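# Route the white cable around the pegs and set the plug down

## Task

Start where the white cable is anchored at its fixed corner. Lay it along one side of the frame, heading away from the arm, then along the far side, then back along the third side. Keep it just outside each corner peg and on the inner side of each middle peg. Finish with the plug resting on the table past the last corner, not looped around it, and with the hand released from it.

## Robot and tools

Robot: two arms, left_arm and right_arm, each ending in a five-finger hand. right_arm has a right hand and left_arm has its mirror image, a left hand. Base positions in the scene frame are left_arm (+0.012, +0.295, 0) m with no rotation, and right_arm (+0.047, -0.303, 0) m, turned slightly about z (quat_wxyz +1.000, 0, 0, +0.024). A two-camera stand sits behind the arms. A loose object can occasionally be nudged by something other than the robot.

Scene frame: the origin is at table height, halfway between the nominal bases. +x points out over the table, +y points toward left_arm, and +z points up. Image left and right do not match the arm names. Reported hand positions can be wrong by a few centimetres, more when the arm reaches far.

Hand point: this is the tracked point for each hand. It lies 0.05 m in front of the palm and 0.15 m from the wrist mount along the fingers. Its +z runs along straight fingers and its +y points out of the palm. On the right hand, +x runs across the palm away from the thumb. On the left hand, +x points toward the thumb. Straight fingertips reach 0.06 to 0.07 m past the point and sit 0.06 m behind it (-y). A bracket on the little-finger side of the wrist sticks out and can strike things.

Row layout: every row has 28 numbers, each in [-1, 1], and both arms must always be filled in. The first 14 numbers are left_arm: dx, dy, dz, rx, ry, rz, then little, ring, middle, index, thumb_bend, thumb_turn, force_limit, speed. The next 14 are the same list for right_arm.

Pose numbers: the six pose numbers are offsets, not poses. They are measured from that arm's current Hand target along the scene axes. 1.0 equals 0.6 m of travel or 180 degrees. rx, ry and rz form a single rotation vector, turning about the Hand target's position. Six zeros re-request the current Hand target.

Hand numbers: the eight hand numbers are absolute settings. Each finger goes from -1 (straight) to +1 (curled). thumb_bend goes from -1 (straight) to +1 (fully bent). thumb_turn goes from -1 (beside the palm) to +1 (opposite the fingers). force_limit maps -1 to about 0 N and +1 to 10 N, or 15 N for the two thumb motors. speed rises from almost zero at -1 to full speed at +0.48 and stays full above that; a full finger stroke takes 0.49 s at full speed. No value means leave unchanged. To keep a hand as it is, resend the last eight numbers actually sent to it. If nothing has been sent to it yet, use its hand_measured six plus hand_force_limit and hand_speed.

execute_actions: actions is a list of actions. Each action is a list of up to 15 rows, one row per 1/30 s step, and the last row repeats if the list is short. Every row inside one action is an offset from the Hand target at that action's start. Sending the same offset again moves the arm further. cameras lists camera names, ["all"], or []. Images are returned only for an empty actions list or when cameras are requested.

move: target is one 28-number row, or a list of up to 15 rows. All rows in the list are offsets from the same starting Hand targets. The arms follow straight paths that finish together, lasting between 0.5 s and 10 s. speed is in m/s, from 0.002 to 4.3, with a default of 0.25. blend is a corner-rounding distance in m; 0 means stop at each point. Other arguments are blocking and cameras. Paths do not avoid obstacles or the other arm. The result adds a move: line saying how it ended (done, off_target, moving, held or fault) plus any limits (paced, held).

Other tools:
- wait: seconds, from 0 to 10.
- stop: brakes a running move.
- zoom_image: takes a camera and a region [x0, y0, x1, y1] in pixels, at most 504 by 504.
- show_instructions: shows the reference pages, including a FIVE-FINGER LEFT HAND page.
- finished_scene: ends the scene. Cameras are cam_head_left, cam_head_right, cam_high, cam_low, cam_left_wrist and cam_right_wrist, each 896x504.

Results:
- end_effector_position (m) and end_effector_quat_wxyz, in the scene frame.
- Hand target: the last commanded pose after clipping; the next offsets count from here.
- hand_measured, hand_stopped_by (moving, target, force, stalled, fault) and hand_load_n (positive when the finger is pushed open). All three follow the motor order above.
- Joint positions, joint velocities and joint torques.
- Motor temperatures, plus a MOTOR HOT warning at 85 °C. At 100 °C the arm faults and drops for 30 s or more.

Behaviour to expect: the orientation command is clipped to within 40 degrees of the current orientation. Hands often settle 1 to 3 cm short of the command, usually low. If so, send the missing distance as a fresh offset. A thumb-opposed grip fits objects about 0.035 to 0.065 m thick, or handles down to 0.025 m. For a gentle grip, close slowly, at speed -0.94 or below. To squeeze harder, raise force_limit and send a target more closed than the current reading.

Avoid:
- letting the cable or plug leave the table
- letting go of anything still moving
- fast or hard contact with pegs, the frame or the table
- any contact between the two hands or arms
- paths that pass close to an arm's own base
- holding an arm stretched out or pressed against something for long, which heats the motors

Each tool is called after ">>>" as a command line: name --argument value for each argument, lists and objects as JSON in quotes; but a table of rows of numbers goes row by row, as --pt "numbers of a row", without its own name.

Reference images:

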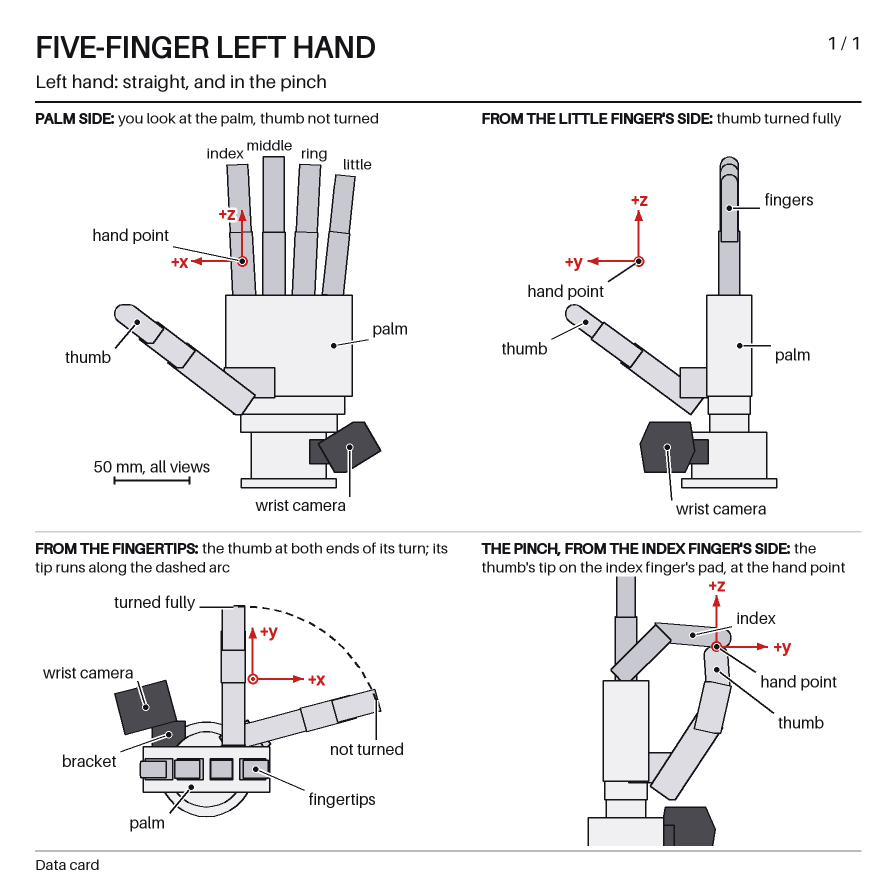

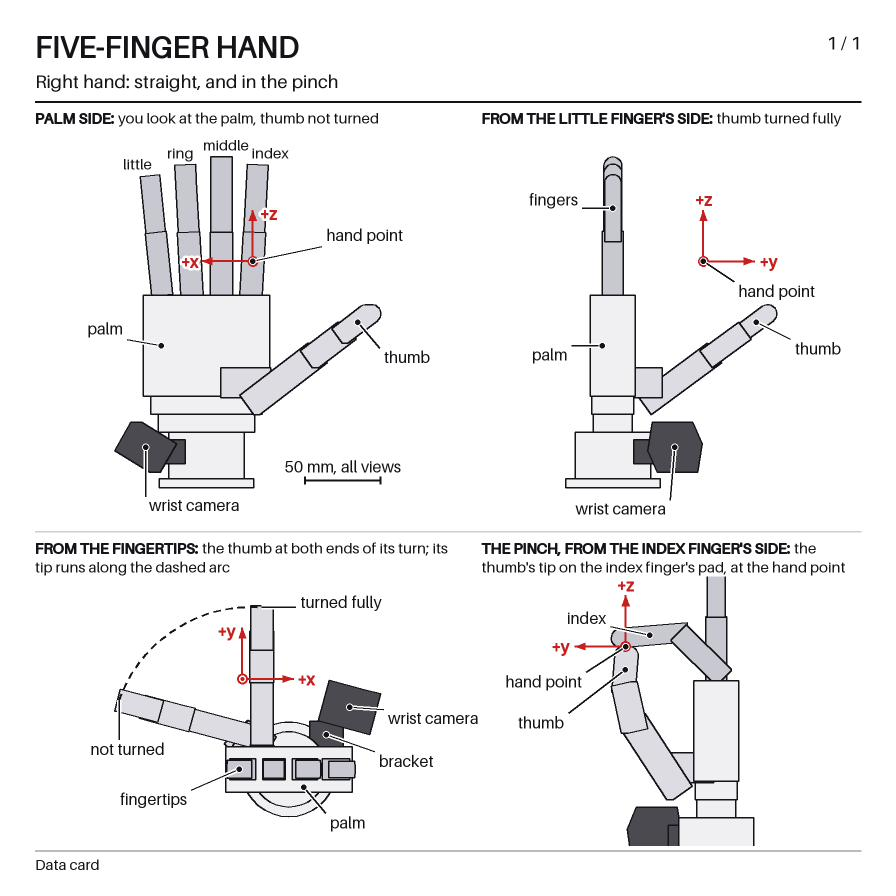

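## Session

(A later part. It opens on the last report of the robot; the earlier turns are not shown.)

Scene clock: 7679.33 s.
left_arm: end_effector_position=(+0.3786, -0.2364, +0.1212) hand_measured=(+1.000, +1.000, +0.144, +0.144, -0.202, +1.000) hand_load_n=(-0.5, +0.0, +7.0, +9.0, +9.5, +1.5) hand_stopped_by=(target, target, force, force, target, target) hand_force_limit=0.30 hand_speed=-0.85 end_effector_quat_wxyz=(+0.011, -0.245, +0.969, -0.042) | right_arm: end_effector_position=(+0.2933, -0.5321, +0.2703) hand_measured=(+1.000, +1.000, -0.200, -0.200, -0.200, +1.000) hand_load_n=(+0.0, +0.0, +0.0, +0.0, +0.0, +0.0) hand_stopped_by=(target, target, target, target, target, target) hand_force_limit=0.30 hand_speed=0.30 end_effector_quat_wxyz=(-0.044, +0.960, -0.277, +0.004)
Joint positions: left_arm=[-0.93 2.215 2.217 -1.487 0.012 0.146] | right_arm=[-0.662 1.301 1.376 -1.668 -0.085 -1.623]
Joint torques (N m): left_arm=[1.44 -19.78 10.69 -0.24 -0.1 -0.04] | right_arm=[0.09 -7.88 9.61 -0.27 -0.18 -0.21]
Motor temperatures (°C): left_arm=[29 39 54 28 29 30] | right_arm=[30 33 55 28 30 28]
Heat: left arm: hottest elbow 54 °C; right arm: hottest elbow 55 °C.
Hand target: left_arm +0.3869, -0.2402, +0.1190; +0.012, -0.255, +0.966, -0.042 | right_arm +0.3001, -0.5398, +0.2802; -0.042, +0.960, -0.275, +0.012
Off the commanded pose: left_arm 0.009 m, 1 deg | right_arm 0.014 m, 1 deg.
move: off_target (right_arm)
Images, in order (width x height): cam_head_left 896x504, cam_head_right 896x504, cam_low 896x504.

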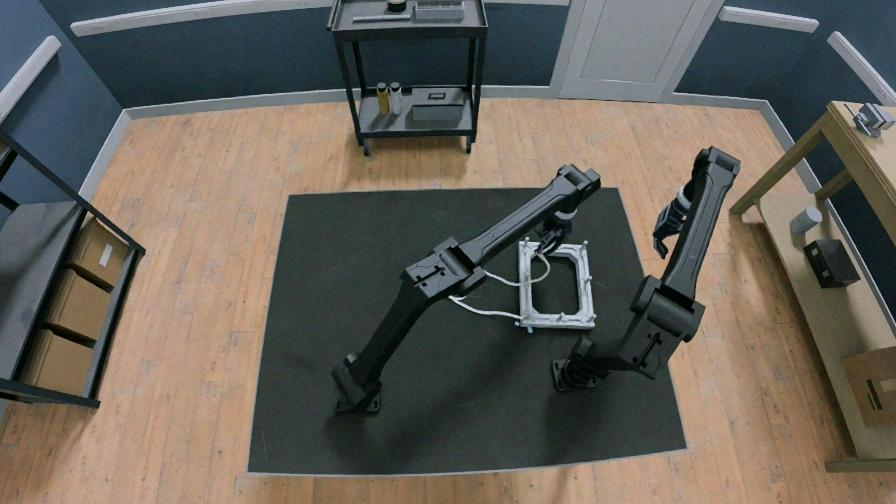

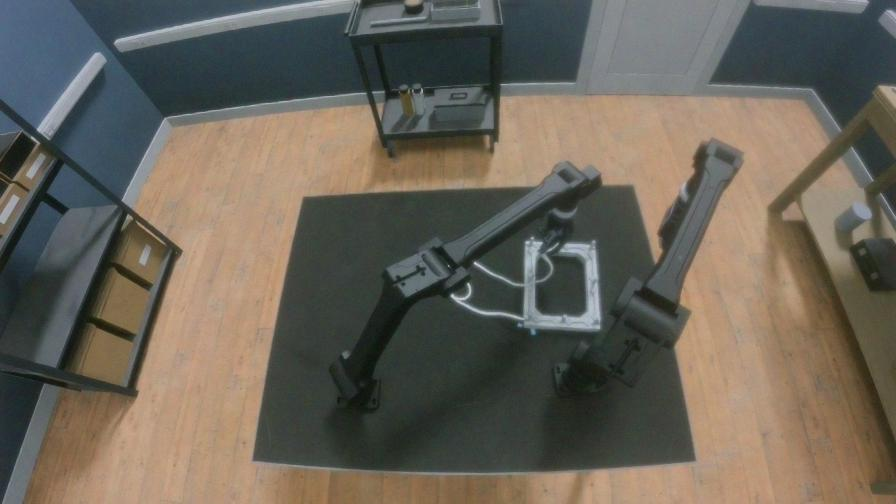

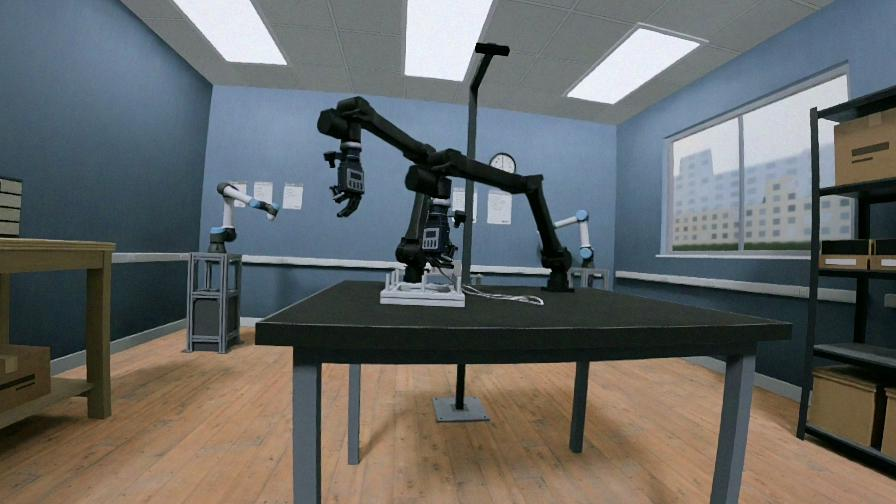

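>>> move --pt "0.0 0.09 0.0 0 0 0.15 1 1 0.55 0.55 -0.2 1 0.3 -0.85 0 0 0 0 0 0 1 1 -0.2 -0.2 -0.2 1 0.3 0.3" --pt "0.0 0.22 -0.02 0 0 0.24 1 1 0.55 0.55 -0.2 1 0.3 -0.85 0 0 0 0 0 0 1 1 -0.2 -0.2 -0.2 1 0.3 0.3" --pt "0.03 0.35 -0.05 0 0 0.24 1 1 0.55 0.55 -0.2 1 0.3 -0.85 0 0 0 0 0 0 1 1 -0.2 -0.2 -0.2 1 0.3 0.3" --speed 0.12 --blend '[0.02,0.02,0]' --cameras '["cam_head_left","cam_low","cam_head_right"]'

>>> zoom_image --camera "cam_head_left" --region '[460, 225, 580, 335]'

>>> zoom_image --camera "cam_low" --region '[360, 230, 560, 330]'

Scene clock: 7700.10 s.
left_arm: end_effector_position=(+0.4009, -0.0329, +0.0879) hand_measured=(+1.000, +1.000, +0.144, +0.144, -0.202, +1.000) hand_load_n=(+0.0, +0.0, +7.0, +9.0, +9.5, +1.5) hand_stopped_by=(target, target, force, force, target, target) hand_force_limit=0.30 hand_speed=-0.85 end_effector_quat_wxyz=(+0.023, -0.595, +0.803, -0.028) | right_arm: end_effector_position=(+0.2933, -0.5321, +0.2703) hand_measured=(+1.000, +1.000, -0.200, -0.200, -0.200, +1.000) hand_load_n=(+0.0, +0.0, +0.0, +0.0, +0.0, +0.0) hand_stopped_by=(target, target, target, target, target, target) hand_force_limit=0.30 hand_speed=0.30 end_effector_quat_wxyz=(-0.044, +0.960, -0.277, +0.004)
Joint positions: left_arm=[-0.616 1.8 1.47 -1.172 -0.026 -0.319] | right_arm=[-0.662 1.301 1.376 -1.668 -0.085 -1.623]
Joint torques (N m): left_arm=[1.38 -16.5 7.05 0.68 -0.11 0.2] | right_arm=[-1.44 -7.71 9.65 -0.31 -0.12 -0.13]
Motor temperatures (°C): left_arm=[29 41 59 28 29 30] | right_arm=[30 33 54 28 30 28]
Heat: left arm: hottest elbow 59 °C; right arm: hottest elbow 54 °C.
Hand target: left_arm +0.4049, -0.0301, +0.0889; +0.026, -0.592, +0.805, -0.034 | right_arm +0.3001, -0.5398, +0.2802; -0.042, +0.960, -0.275, +0.012
Off the commanded pose: left_arm 0.005 m, 1 deg | right_arm 0.014 m, 1 deg.
move: off_target (right_arm)
Images, in order (width x height): cam_head_left 896x504, cam_head_right 896x504, cam_low 896x504.

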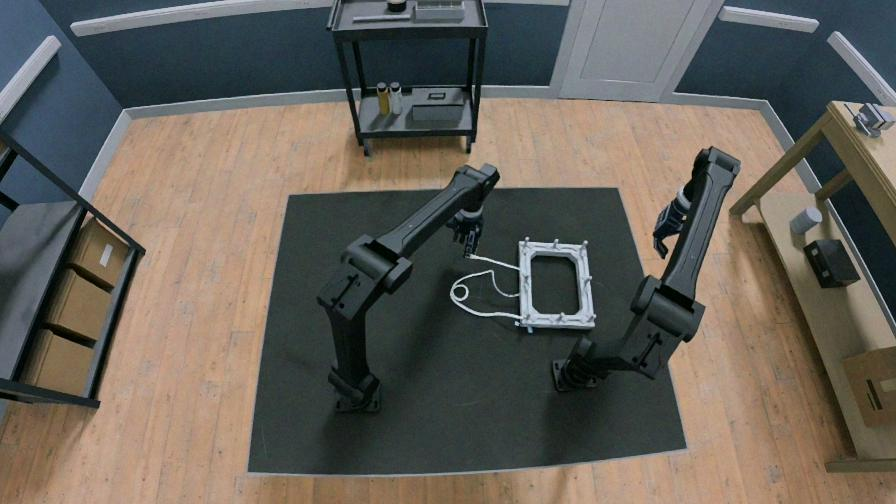

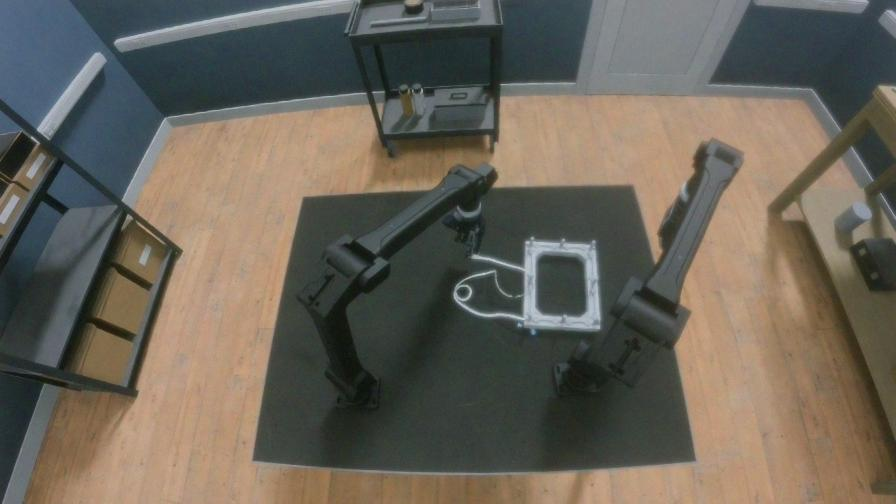

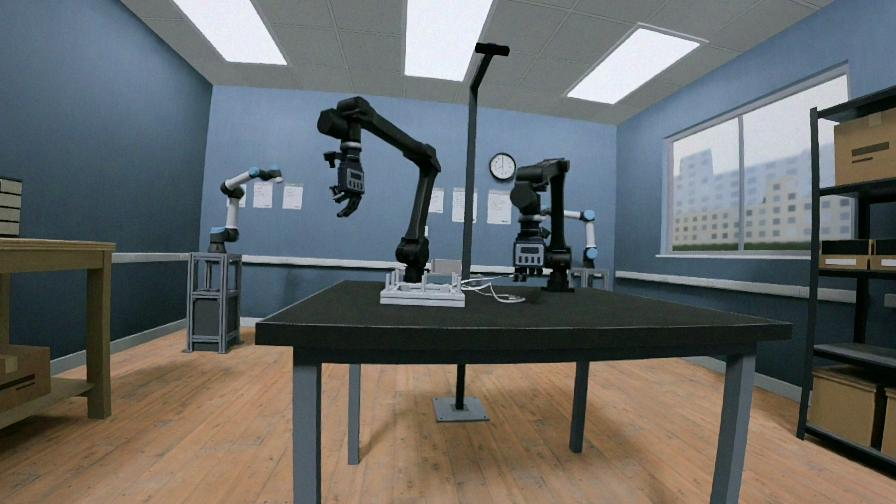

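Scaled by 4.200 from the camera's 896x504 image, which has a finer 1280x720 frame.

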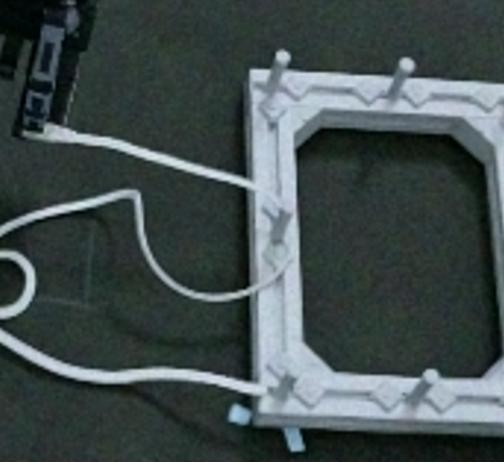

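Scaled by 2.520 from the camera's 896x504 image, which has a finer 1280x720 frame.

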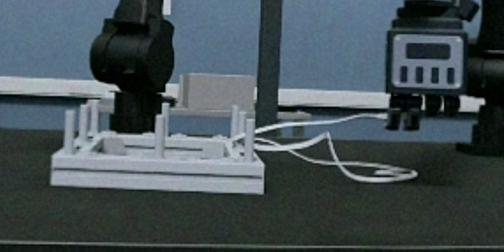

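>>> move --pt "0.158 0.383 0.017 -0.071 -0.19 -0.017 1 1 0.55 0.55 -0.2 1 0.3 -0.85 0 0 0 0 0 0 1 1 -0.2 -0.2 -0.2 1 0.3 0.3" --pt "0.358 0.8 0.01 -0.1421 -0.38 -0.0335 1 1 0.55 0.55 -0.2 1 0.3 -0.85 0 0 0 0 0 0 1 1 -0.2 -0.2 -0.2 1 0.3 0.3" --speed '[0.15,0.15]' --blend '[0.05,0]' --cameras '["cam_head_left","cam_low"]'

>>> zoom_image --camera "cam_head_left" --region '[300, 180, 600, 340]'

>>> zoom_image --camera "cam_low" --region '[360, 230, 560, 330]'

Scene clock: 7721.67 s.
left_arm: end_effector_position=(+0.6059, +0.4407, +0.0875) hand_measured=(+1.000, +1.000, +0.144, +0.144, -0.202, +1.000) hand_load_n=(+0.0, +0.0, +7.0, +9.0, +9.5, +1.5) hand_stopped_by=(target, target, force, force, target, target) hand_force_limit=0.30 hand_speed=-0.85 end_effector_quat_wxyz=(+0.333, -0.428, +0.657, -0.524) | right_arm: end_effector_position=(+0.2933, -0.5321, +0.2703) hand_measured=(+1.000, +1.000, -0.200, -0.200, -0.200, +1.000) hand_load_n=(+0.0, +0.0, +0.0, +0.0, +0.0, +0.0) hand_stopped_by=(target, target, target, target, target, target) hand_force_limit=0.30 hand_speed=0.30 end_effector_quat_wxyz=(-0.044, +0.960, -0.277, +0.004)
Joint positions: left_arm=[0.505 1.788 1.011 0.399 0.898 0.288] | right_arm=[-0.662 1.301 1.376 -1.668 -0.085 -1.623]
Joint torques (N m): left_arm=[1.44 -13.22 9.22 2.21 0.32 0] | right_arm=[-1.38 -8.12 9.89 -0.24 -0.14 -0.13]
Motor temperatures (°C): left_arm=[29 41 58 28 28 30] | right_arm=[30 33 53 28 30 28]
Heat: left arm: hottest elbow 58 °C; right arm: hottest elbow 53 °C.
Hand target: left_arm +0.6198, +0.4496, +0.0948; +0.344, -0.422, +0.653, -0.527 | right_arm +0.3001, -0.5398, +0.2802; -0.042, +0.960, -0.275, +0.012
Off the commanded pose: left_arm 0.018 m, 2 deg | right_arm 0.014 m, 1 deg.
move: off_target (left_arm, right_arm)
Images, in order (width x height): cam_head_left 896x504, cam_low 896x504.

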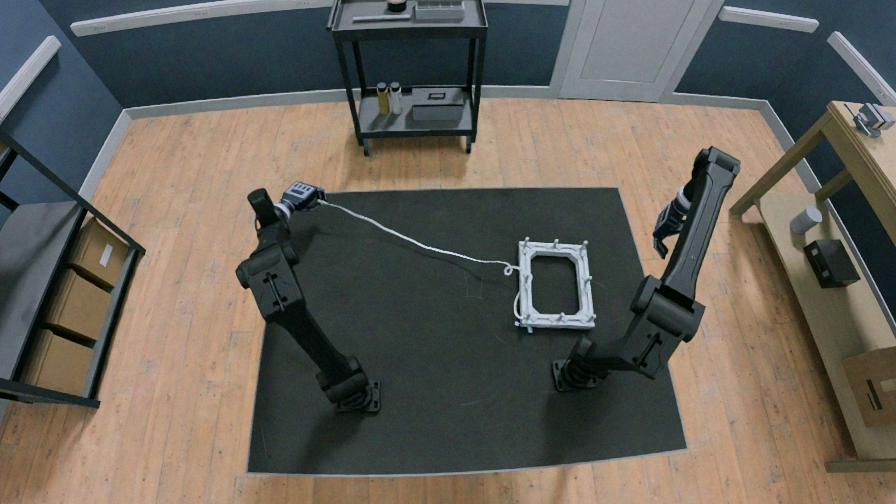

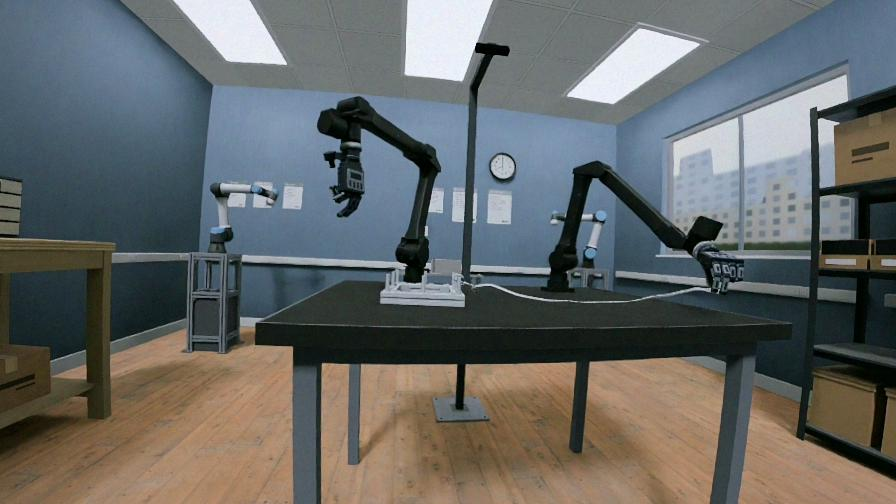

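Scaled by 1.680 from the camera's 896x504 image, which has a finer 1280x720 frame.

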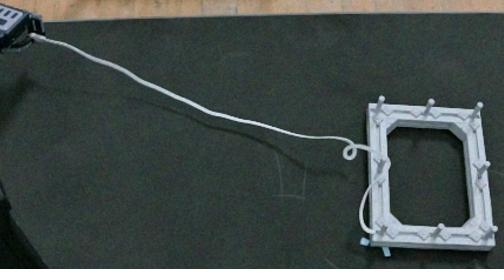

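Scaled by 2.520 from the camera's 896x504 image, which has a finer 1280x720 frame.

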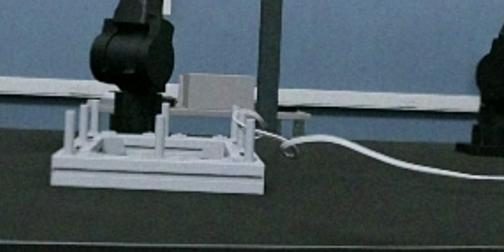

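>>> zoom_image --camera "cam_head_left" --region '[490, 230, 570, 335]'

>>> zoom_image --camera "cam_low" --region '[430, 260, 510, 310]'

Scaled by 4.800 from the camera's 896x504 image, which has a finer 1280x720 frame.

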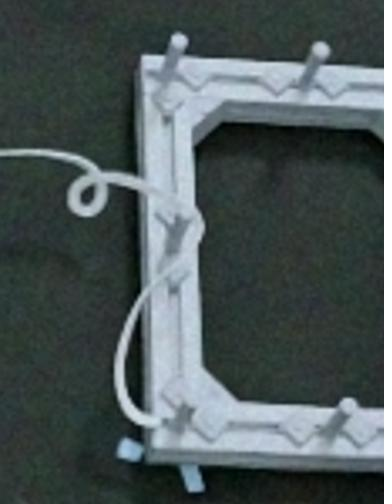

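Scaled by 6.300 from the camera's 896x504 image, which has a finer 1280x720 frame.

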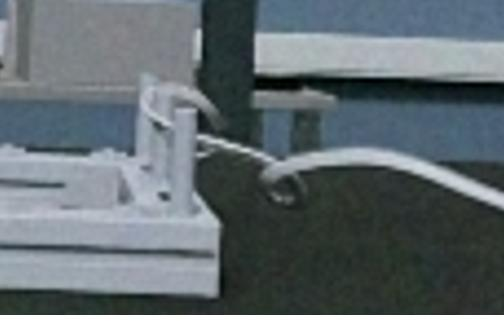

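>>> move --pt "0.04 0.12 -0.01 0 0 0 1 1 0.55 0.55 -0.2 1 0.3 -0.85 0 0 0 0 0 0 1 1 -0.2 -0.2 -0.2 1 0.3 0.3" --pt "0.055 0.165 -0.01 0 0 0 1 1 0.55 0.55 -0.2 1 0.3 -0.85 0 0 0 0 0 0 1 1 -0.2 -0.2 -0.2 1 0.3 0.3" --speed '[0.08,0.03]' --blend '[0.01,0]' --cameras '["cam_head_left","cam_low"]'

>>> zoom_image --camera "cam_head_left" --region '[470, 230, 570, 335]'

>>> zoom_image --camera "cam_low" --region '[430, 260, 510, 310]'

Scene clock: 7738.60 s.
left_arm: end_effector_position=(+0.6442, +0.5335, +0.0885) hand_measured=(+1.000, +1.000, +0.144, +0.144, -0.202, +1.000) hand_load_n=(+0.0, +0.0, +7.0, +9.0, +9.5, +1.5) hand_stopped_by=(target, target, force, force, target, target) hand_force_limit=0.30 hand_speed=-0.85 end_effector_quat_wxyz=(+0.335, -0.424, +0.652, -0.532) | right_arm: end_effector_position=(+0.2933, -0.5321, +0.2703) hand_measured=(+1.000, +1.000, -0.200, -0.200, -0.200, +1.000) hand_load_n=(+0.0, +0.0, +0.0, +0.0, +0.0, +0.0) hand_stopped_by=(target, target, target, target, target, target) hand_force_limit=0.30 hand_speed=0.30 end_effector_quat_wxyz=(-0.044, +0.960, -0.277, +0.004)
Joint positions: left_arm=[0.615 1.955 1.278 0.271 1.01 0.333] | right_arm=[-0.662 1.301 1.376 -1.668 -0.085 -1.623]
Joint torques (N m): left_arm=[1.85 -15.97 9.91 0.92 0.19 0.23] | right_arm=[-0.97 -7.53 9.85 -0.35 -0.16 -0.2]
Motor temperatures (°C): left_arm=[29 40 60 29 29 30] | right_arm=[30 33 53 28 30 28]
Heat: left arm: hottest elbow 60 °C; right arm: hottest elbow 53 °C.
Hand target: left_arm +0.6527, +0.5487, +0.0887; +0.344, -0.422, +0.653, -0.526 | right_arm +0.3001, -0.5398, +0.2802; -0.042, +0.960, -0.275, +0.012
Off the commanded pose: left_arm 0.017 m, 1 deg | right_arm 0.014 m, 1 deg.
move: off_target (left_arm, right_arm)
Images, in order (width x height): cam_head_left 896x504, cam_low 896x504.

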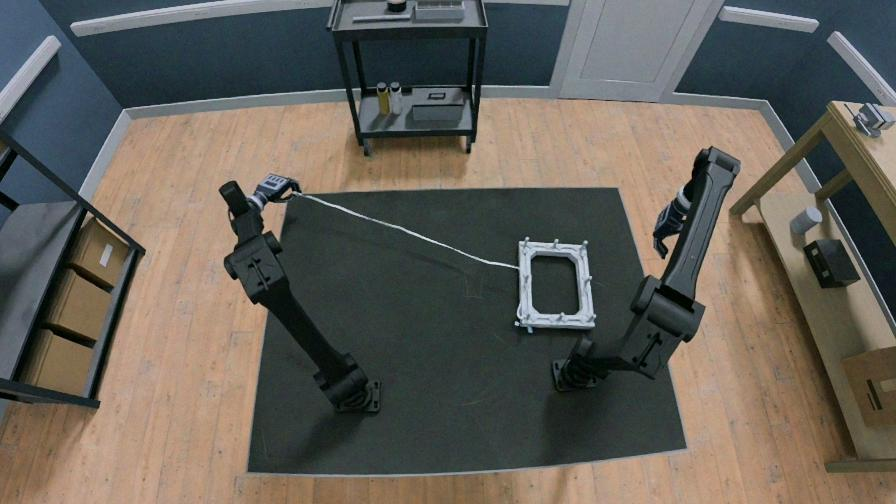

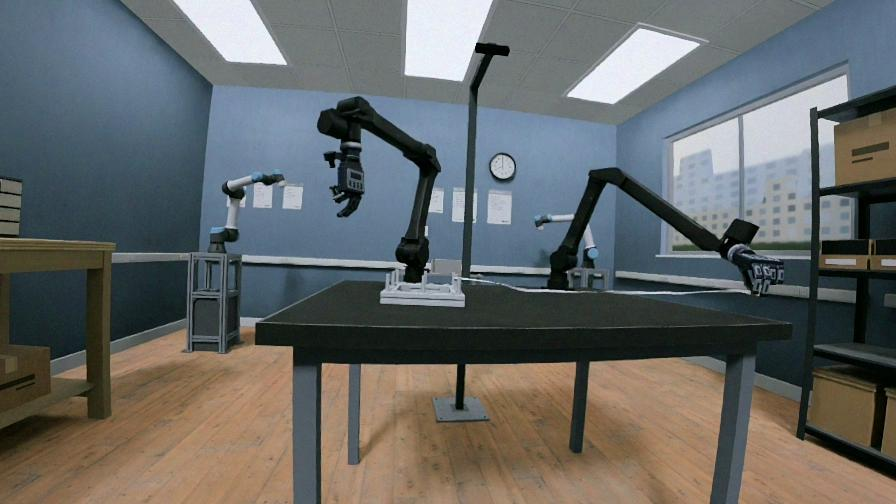

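Scaled by 4.800 from the camera's 896x504 image, which has a finer 1280x720 frame.

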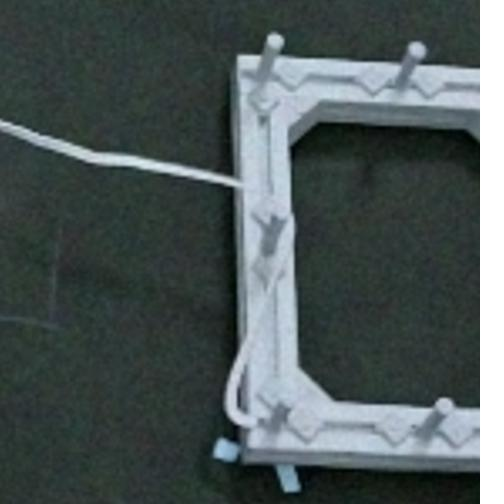

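Scaled by 6.300 from the camera's 896x504 image, which has a finer 1280x720 frame.

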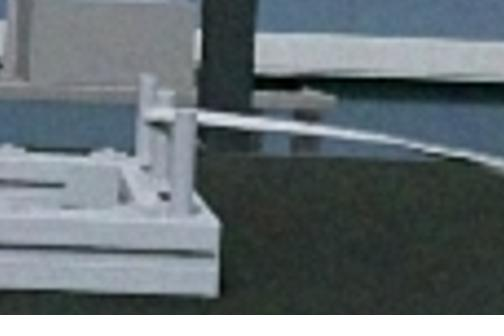

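>>> move --pt "-0.055 -0.448 0.035 0.0491 0.0546 -0.1992 1 1 0.55 0.55 -0.2 1 0.3 -0.85 0 0 0 0 0 0 1 1 -0.2 -0.2 -0.2 1 0.3 0.3" --pt "-0.171 -0.798 0.052 0.1715 0.0676 -0.4821 1 1 0.55 0.55 -0.2 1 0.3 -0.85 0 0 0 0 0 0 1 1 -0.2 -0.2 -0.2 1 0.3 0.3" --speed '[0.2,0.2]' --blend '[0.05,0]' --cameras '["cam_head_left","cam_low","cam_left_wrist"]'

>>> zoom_image --camera "cam_head_left" --region '[390, 190, 590, 335]'

>>> zoom_image --camera "cam_low" --region '[430, 260, 510, 310]'

Scene clock: 7799.10 s.
left_arm: end_effector_position=(+0.5403, +0.0719, +0.1211) hand_measured=(+1.000, +1.000, +0.144, +0.144, -0.202, +1.000) hand_load_n=(+0.0, +0.0, +7.0, +9.0, +9.5, +1.5) hand_stopped_by=(target, target, force, force, target, target) hand_force_limit=0.30 hand_speed=-0.85 end_effector_quat_wxyz=(-0.083, +0.177, +0.896, -0.399) | right_arm: end_effector_position=(+0.2933, -0.5321, +0.2703) hand_measured=(+1.000, +1.000, -0.200, -0.200, -0.200, +1.000) hand_load_n=(+0.0, +0.0, +0.0, +0.0, +0.0, +0.0) hand_stopped_by=(target, target, target, target, target, target) hand_force_limit=0.30 hand_speed=0.30 end_effector_quat_wxyz=(-0.044, +0.960, -0.277, +0.004)
Joint positions: left_arm=[-0.228 2.035 1.848 -1.573 0.823 1.817] | right_arm=[-0.662 1.301 1.376 -1.668 -0.085 -1.623]
Joint torques (N m): left_arm=[0.44 -17.2 10.02 -0.4 0.58 0.2] | right_arm=[0.44 -7.36 9.68 -0.05 -0.19 -0.16]
Motor temperatures (°C): left_arm=[29 39 61 28 28 30] | right_arm=[30 33 53 28 30 28]
Heat: left arm: hottest elbow 61 °C; right arm: hottest elbow 53 °C.
Hand target: left_arm +0.5500, +0.0700, +0.1200; -0.080, +0.184, +0.895, -0.398 | right_arm +0.3001, -0.5398, +0.2802; -0.042, +0.960, -0.275, +0.012
Off the commanded pose: left_arm 0.010 m, 1 deg | right_arm 0.014 m, 1 deg.
move: off_target (right_arm)
Images, in order (width x height): cam_head_left 896x504, cam_low 896x504, cam_left_wrist 896x504.

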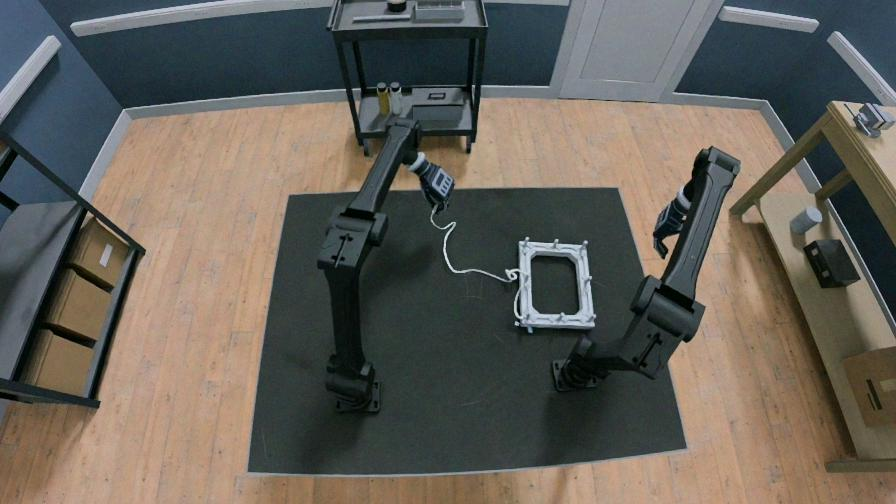

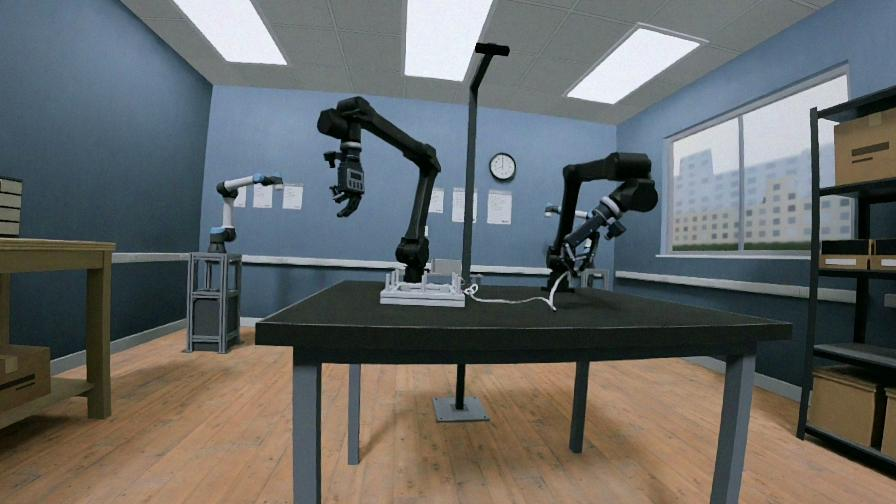

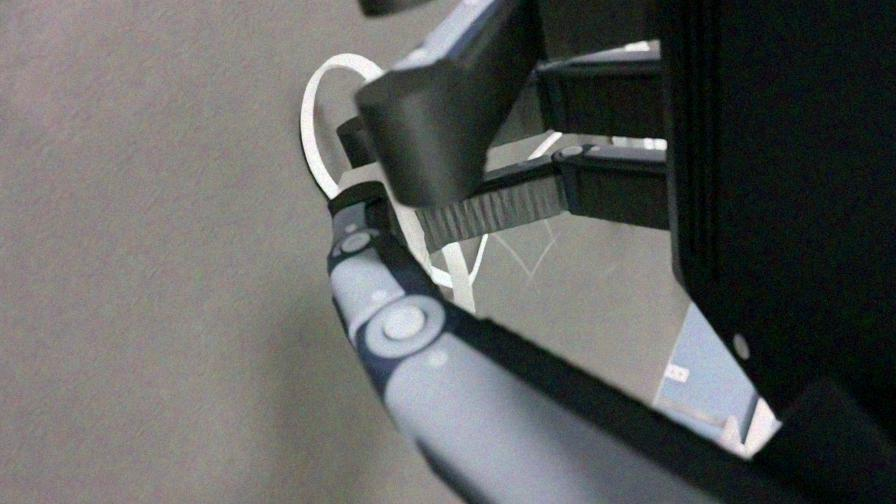

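Scaled by 2.520 from the camera's 896x504 image, which has a finer 1280x720 frame.

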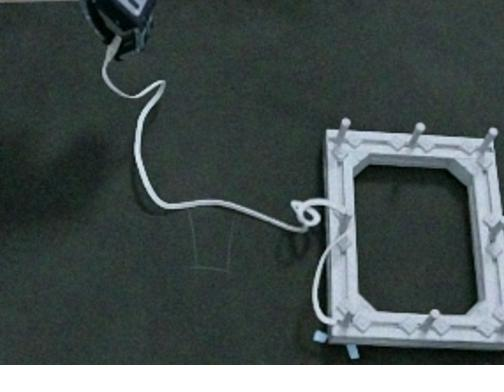

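Scaled by 6.300 from the camera's 896x504 image, which has a finer 1280x720 frame.

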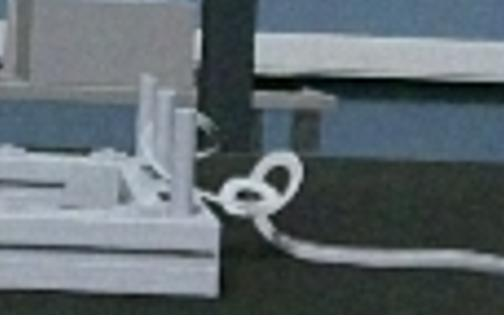

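>>> move --pt "0.0 0 -0.15 0 0 0 1 1 0.55 0.55 -0.2 1 0.3 -0.85 0 0 0 0 0 0 1 1 -0.2 -0.2 -0.2 1 0.3 0.3" --speed '[0.12]' --cameras '[]'

>>> execute_actions --actions '[[[0,0,0,0,0,0,1,1,-0.2,-0.2,-0.2,1,0.3,-0.5,0,0,0,0,0,0,1,1,-0.2,-0.2,-0.2,1,0.3,0.3]],[[0,0,0,0,0,0,1,1,-0.2,-0.2,-0.2,1,0.3,-0.5,0,0,0,0,0,0,1,1,-0.2,-0.2,-0.2,1,0.3,0.3]],[[0,0,0.2,0,0,0,1,1,-0.2,-0.2,-0.2,1,0.3,-0.5,0,0,0,0,0,0,1,1,-0.2,-0.2,-0.2,1,0.3,0.3]]]' --cameras '["cam_head_left"]'

>>> zoom_image --camera "cam_head_left" --region '[390, 190, 590, 335]'

Scene clock: 7807.93 s.
left_arm: end_effector_position=(+0.5478, +0.0702, +0.0403) hand_measured=(+1.000, +1.000, +0.144, +0.144, -0.202, +1.000) hand_load_n=(+0.0, +0.0, +7.0, +8.5, +10.0, +1.5) hand_stopped_by=(target, target, force, force, target, target) hand_force_limit=0.30 hand_speed=-0.85 end_effector_quat_wxyz=(-0.079, +0.180, +0.896, -0.399) | right_arm: end_effector_position=(+0.2933, -0.5321, +0.2703) hand_measured=(+1.000, +1.000, -0.200, -0.200, -0.200, +1.000) hand_load_n=(+0.0, +0.0, +0.0, +0.0, -0.5, +0.0) hand_stopped_by=(target, target, target, target, target, target) hand_force_limit=0.30 hand_speed=0.30 end_effector_quat_wxyz=(-0.044, +0.960, -0.277, +0.004)
Joint positions: left_arm=[-0.228 2.112 1.758 -1.399 0.823 1.819] | right_arm=[-0.662 1.301 1.376 -1.668 -0.085 -1.623]
Joint torques (N m): left_arm=[0.91 -17.96 6.99 0.29 0.59 0.19] | right_arm=[-1.08 -8.18 9.51 -0.25 -0.17 -0.24]
Motor temperatures (°C): left_arm=[29 40 61 28 29 30] | right_arm=[30 33 53 28 30 28]
Heat: left arm: hottest elbow 61 °C; right arm: hottest elbow 53 °C.
Hand target: left_arm +0.5502, +0.0699, +0.0301; -0.079, +0.184, +0.895, -0.398 | right_arm +0.3001, -0.5398, +0.2802; -0.042, +0.960, -0.275, +0.012
Off the commanded pose: left_arm 0.011 m, 0 deg | right_arm 0.014 m, 1 deg.
move: off_target (left_arm, right_arm)
No camera images: "cameras" was empty.

Scene clock: 7809.97 s.
left_arm: end_effector_position=(+0.5444, +0.0712, +0.1515) hand_measured=(+1.000, +1.000, -0.200, -0.200, -0.200, +1.000) hand_load_n=(+0.0, +0.0, +0.0, +0.0, +0.0, +0.0) hand_stopped_by=(target, target, target, target, target, target) hand_force_limit=0.30 hand_speed=-0.50 end_effector_quat_wxyz=(-0.078, +0.180, +0.896, -0.399) | right_arm: end_effector_position=(+0.2933, -0.5321, +0.2703) hand_measured=(+1.000, +1.000, -0.200, -0.200, -0.200, +1.000) hand_load_n=(+0.0, +0.0, +0.0, +0.5, +0.0, +0.0) hand_stopped_by=(target, target, target, target, target, target) hand_force_limit=0.30 hand_speed=0.30 end_effector_quat_wxyz=(-0.044, +0.960, -0.277, +0.004)
Joint positions: left_arm=[-0.228 2.027 1.919 -1.643 0.822 1.82] | right_arm=[-0.662 1.301 1.376 -1.668 -0.085 -1.623]
Joint torques (N m): left_arm=[0.97 -17.38 9.2 -0.46 0.65 0.17] | right_arm=[-0.67 -8.06 9.74 -0.32 -0.13 -0.15]
Motor temperatures (°C): left_arm=[29 40 61 28 29 30] | right_arm=[30 33 53 28 30 28]
Heat: left arm: hottest elbow 61 °C; right arm: hottest elbow 53 °C.
Hand target: left_arm +0.5501, +0.0699, +0.1500; -0.080, +0.184, +0.895, -0.398 | right_arm +0.3001, -0.5398, +0.2802; -0.042, +0.960, -0.275, +0.012
Off the commanded pose: left_arm 0.006 m, 0 deg | right_arm 0.014 m, 1 deg.
Images, in order (width x height): cam_head_left 896x504.

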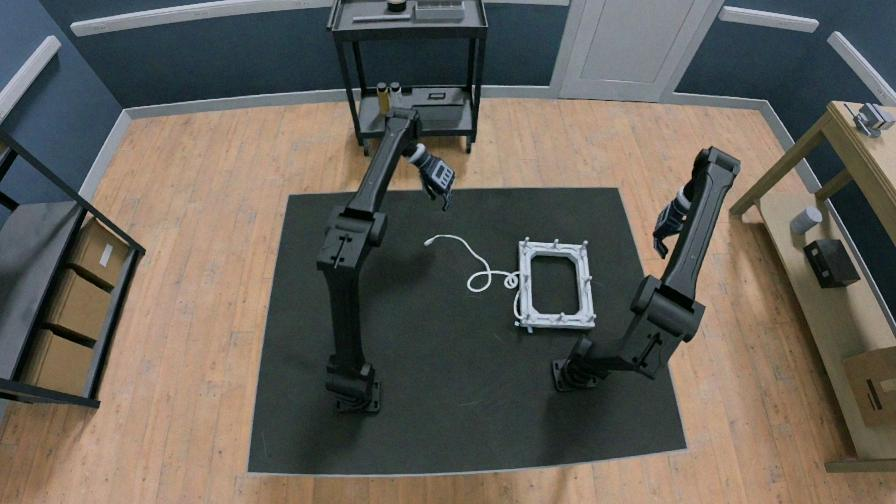

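Scaled by 2.520 from the camera's 896x504 image, which has a finer 1280x720 frame.

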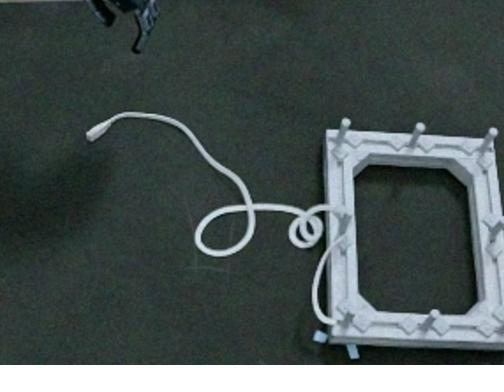

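>>> zoom_image --camera "cam_head_left" --region '[460, 255, 530, 300]'

>>> zoom_image --camera "cam_head_left" --region '[410, 225, 480, 270]'

Scaled by 7.200 from the camera's 896x504 image, which has a finer 1280x720 frame.

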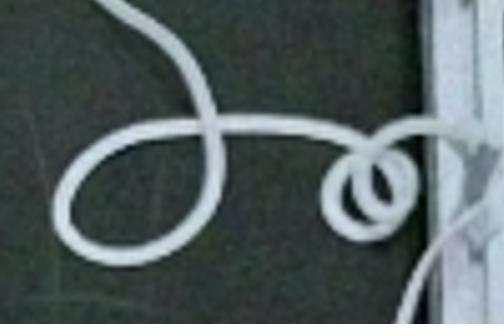

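Scaled by 7.200 from the camera's 896x504 image, which has a finer 1280x720 frame.

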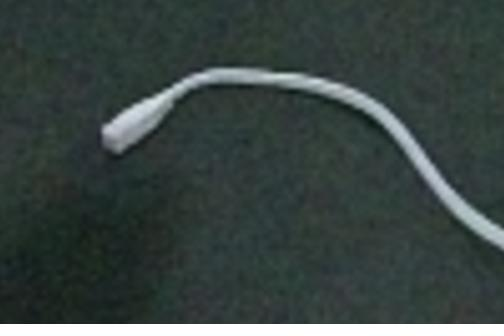

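>>> zoom_image --camera "cam_head_left" --region '[495, 260, 530, 290]'

>>> execute_actions --actions '[]' --cameras '["cam_head_right","cam_low","cam_high"]'

>>> zoom_image --camera "cam_head_right" --region '[495, 260, 535, 295]'

>>> zoom_image --camera "cam_low" --region '[440, 265, 510, 310]'

Scaled by 14.400 from the camera's 896x504 image, which has a finer 1280x720 frame.

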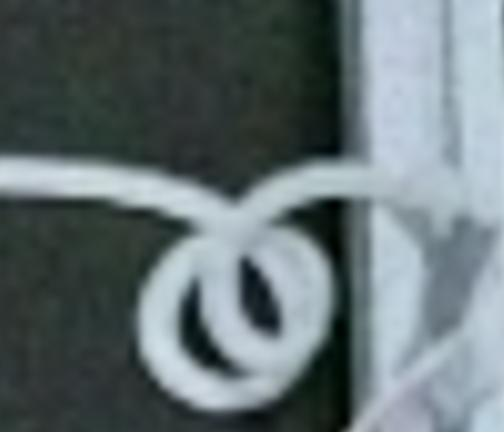

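Scene clock: 7831.03 s.
left_arm: end_effector_position=(+0.5444, +0.0712, +0.1515) hand_measured=(+1.000, +1.000, -0.200, -0.200, -0.200, +1.000) hand_load_n=(+0.0, +0.0, +0.0, -0.5, +0.0, +0.0) hand_stopped_by=(target, target, target, target, target, target) hand_force_limit=0.30 hand_speed=-0.50 end_effector_quat_wxyz=(-0.078, +0.180, +0.896, -0.399) | right_arm: end_effector_position=(+0.2933, -0.5321, +0.2703) hand_measured=(+1.000, +1.000, -0.200, -0.200, -0.200, +1.000) hand_load_n=(+0.0, +0.5, +0.0, +0.0, +0.0, +0.0) hand_stopped_by=(target, target, target, target, target, target) hand_force_limit=0.30 hand_speed=0.30 end_effector_quat_wxyz=(-0.044, +0.960, -0.277, +0.004)
Joint positions: left_arm=[-0.228 2.027 1.919 -1.643 0.822 1.82] | right_arm=[-0.662 1.301 1.376 -1.668 -0.085 -1.623]
Joint velocities: within noise
Joint torques (N m): left_arm=[0.91 -17.67 9.25 -0.55 0.65 0.17] | right_arm=[-1.32 -8.23 9.77 -0.27 -0.19 -0.15]
Motor temperatures (°C): left_arm=[29 41 63 28 29 30] | right_arm=[30 33 53 28 30 28]
Heat: left arm: hottest elbow 63 °C; right arm: hottest elbow 53 °C.
Hand target: left_arm +0.5502, +0.0699, +0.1500; -0.079, +0.184, +0.895, -0.398 | right_arm +0.3001, -0.5398, +0.2802; -0.042, +0.960, -0.275, +0.012
Off the commanded pose: left_arm 0.006 m, 0 deg | right_arm 0.014 m, 1 deg.
Images, in order (width x height): cam_head_right 896x504, cam_high 896x504, cam_low 896x504.

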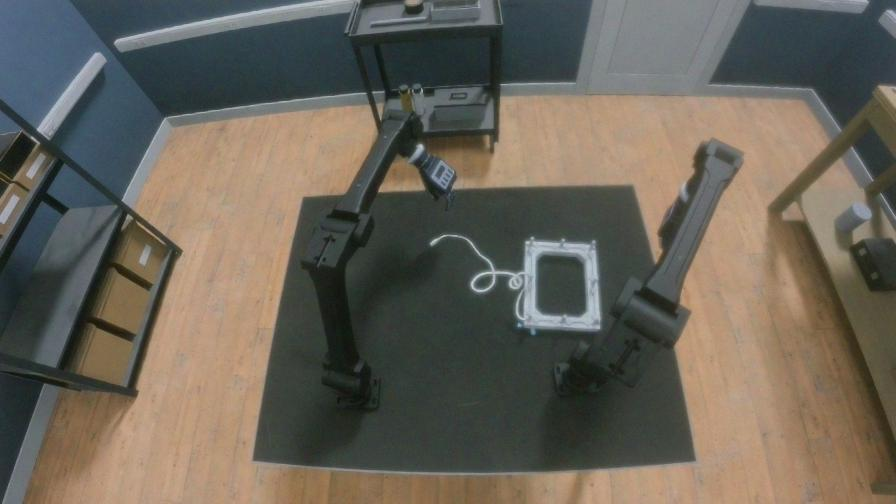

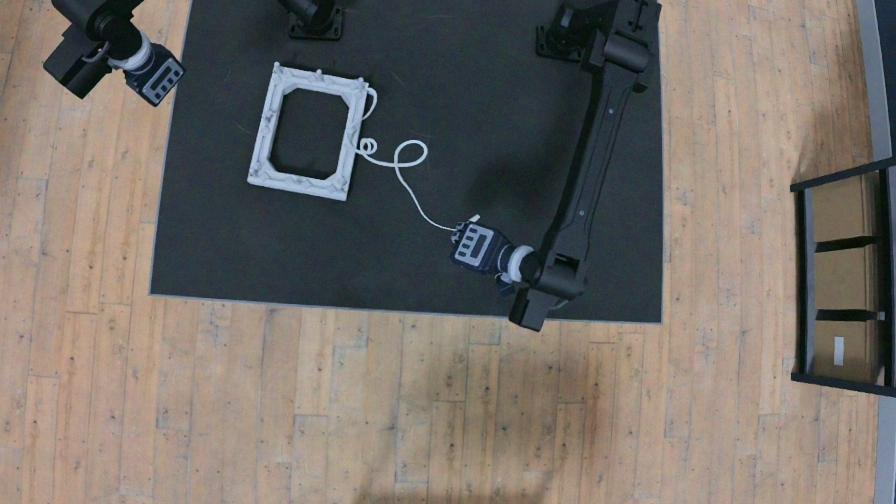

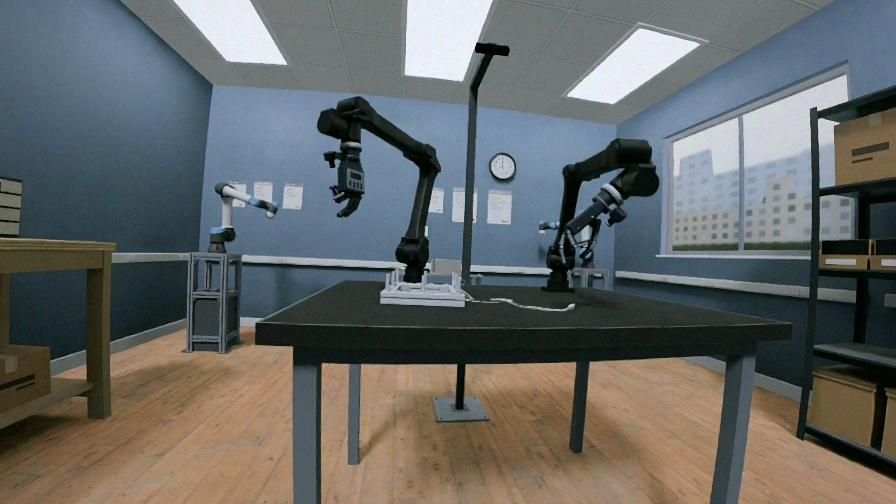

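Scaled by 12.600 from the camera's 896x504 image, which has a finer 1280x720 frame.

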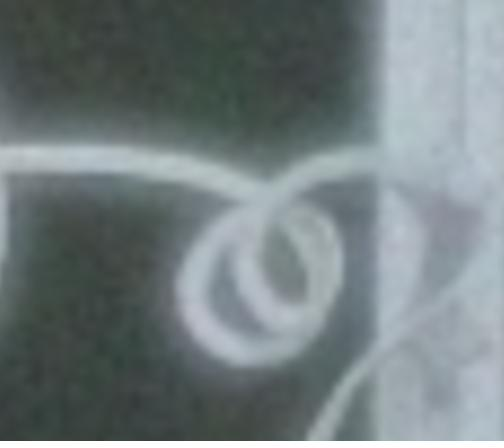

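Scaled by 7.200 from the camera's 896x504 image, which has a finer 1280x720 frame.

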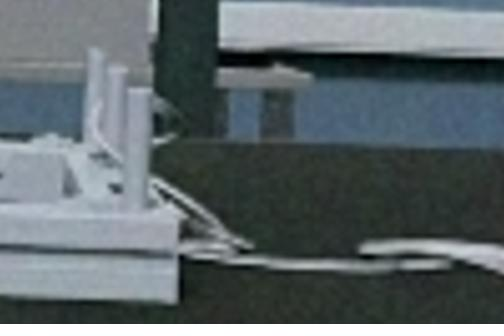

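>>> zoom_image --camera "cam_head_right" --region '[465, 255, 515, 300]'

>>> zoom_image --camera "cam_high" --region '[345, 85, 445, 175]'

Scaled by 10.080 from the camera's 896x504 image, which has a finer 1280x720 frame.

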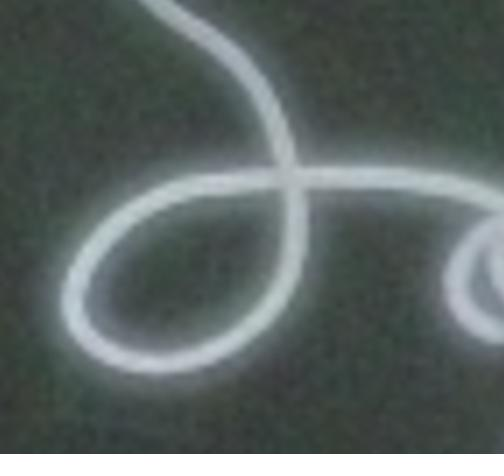

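Scaled by 5.040 from the camera's 896x504 image, which has a finer 1280x720 frame.

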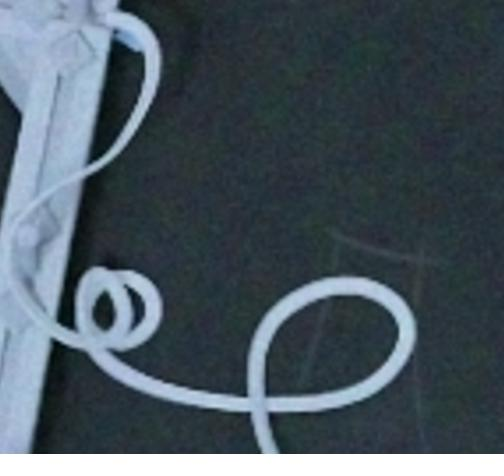

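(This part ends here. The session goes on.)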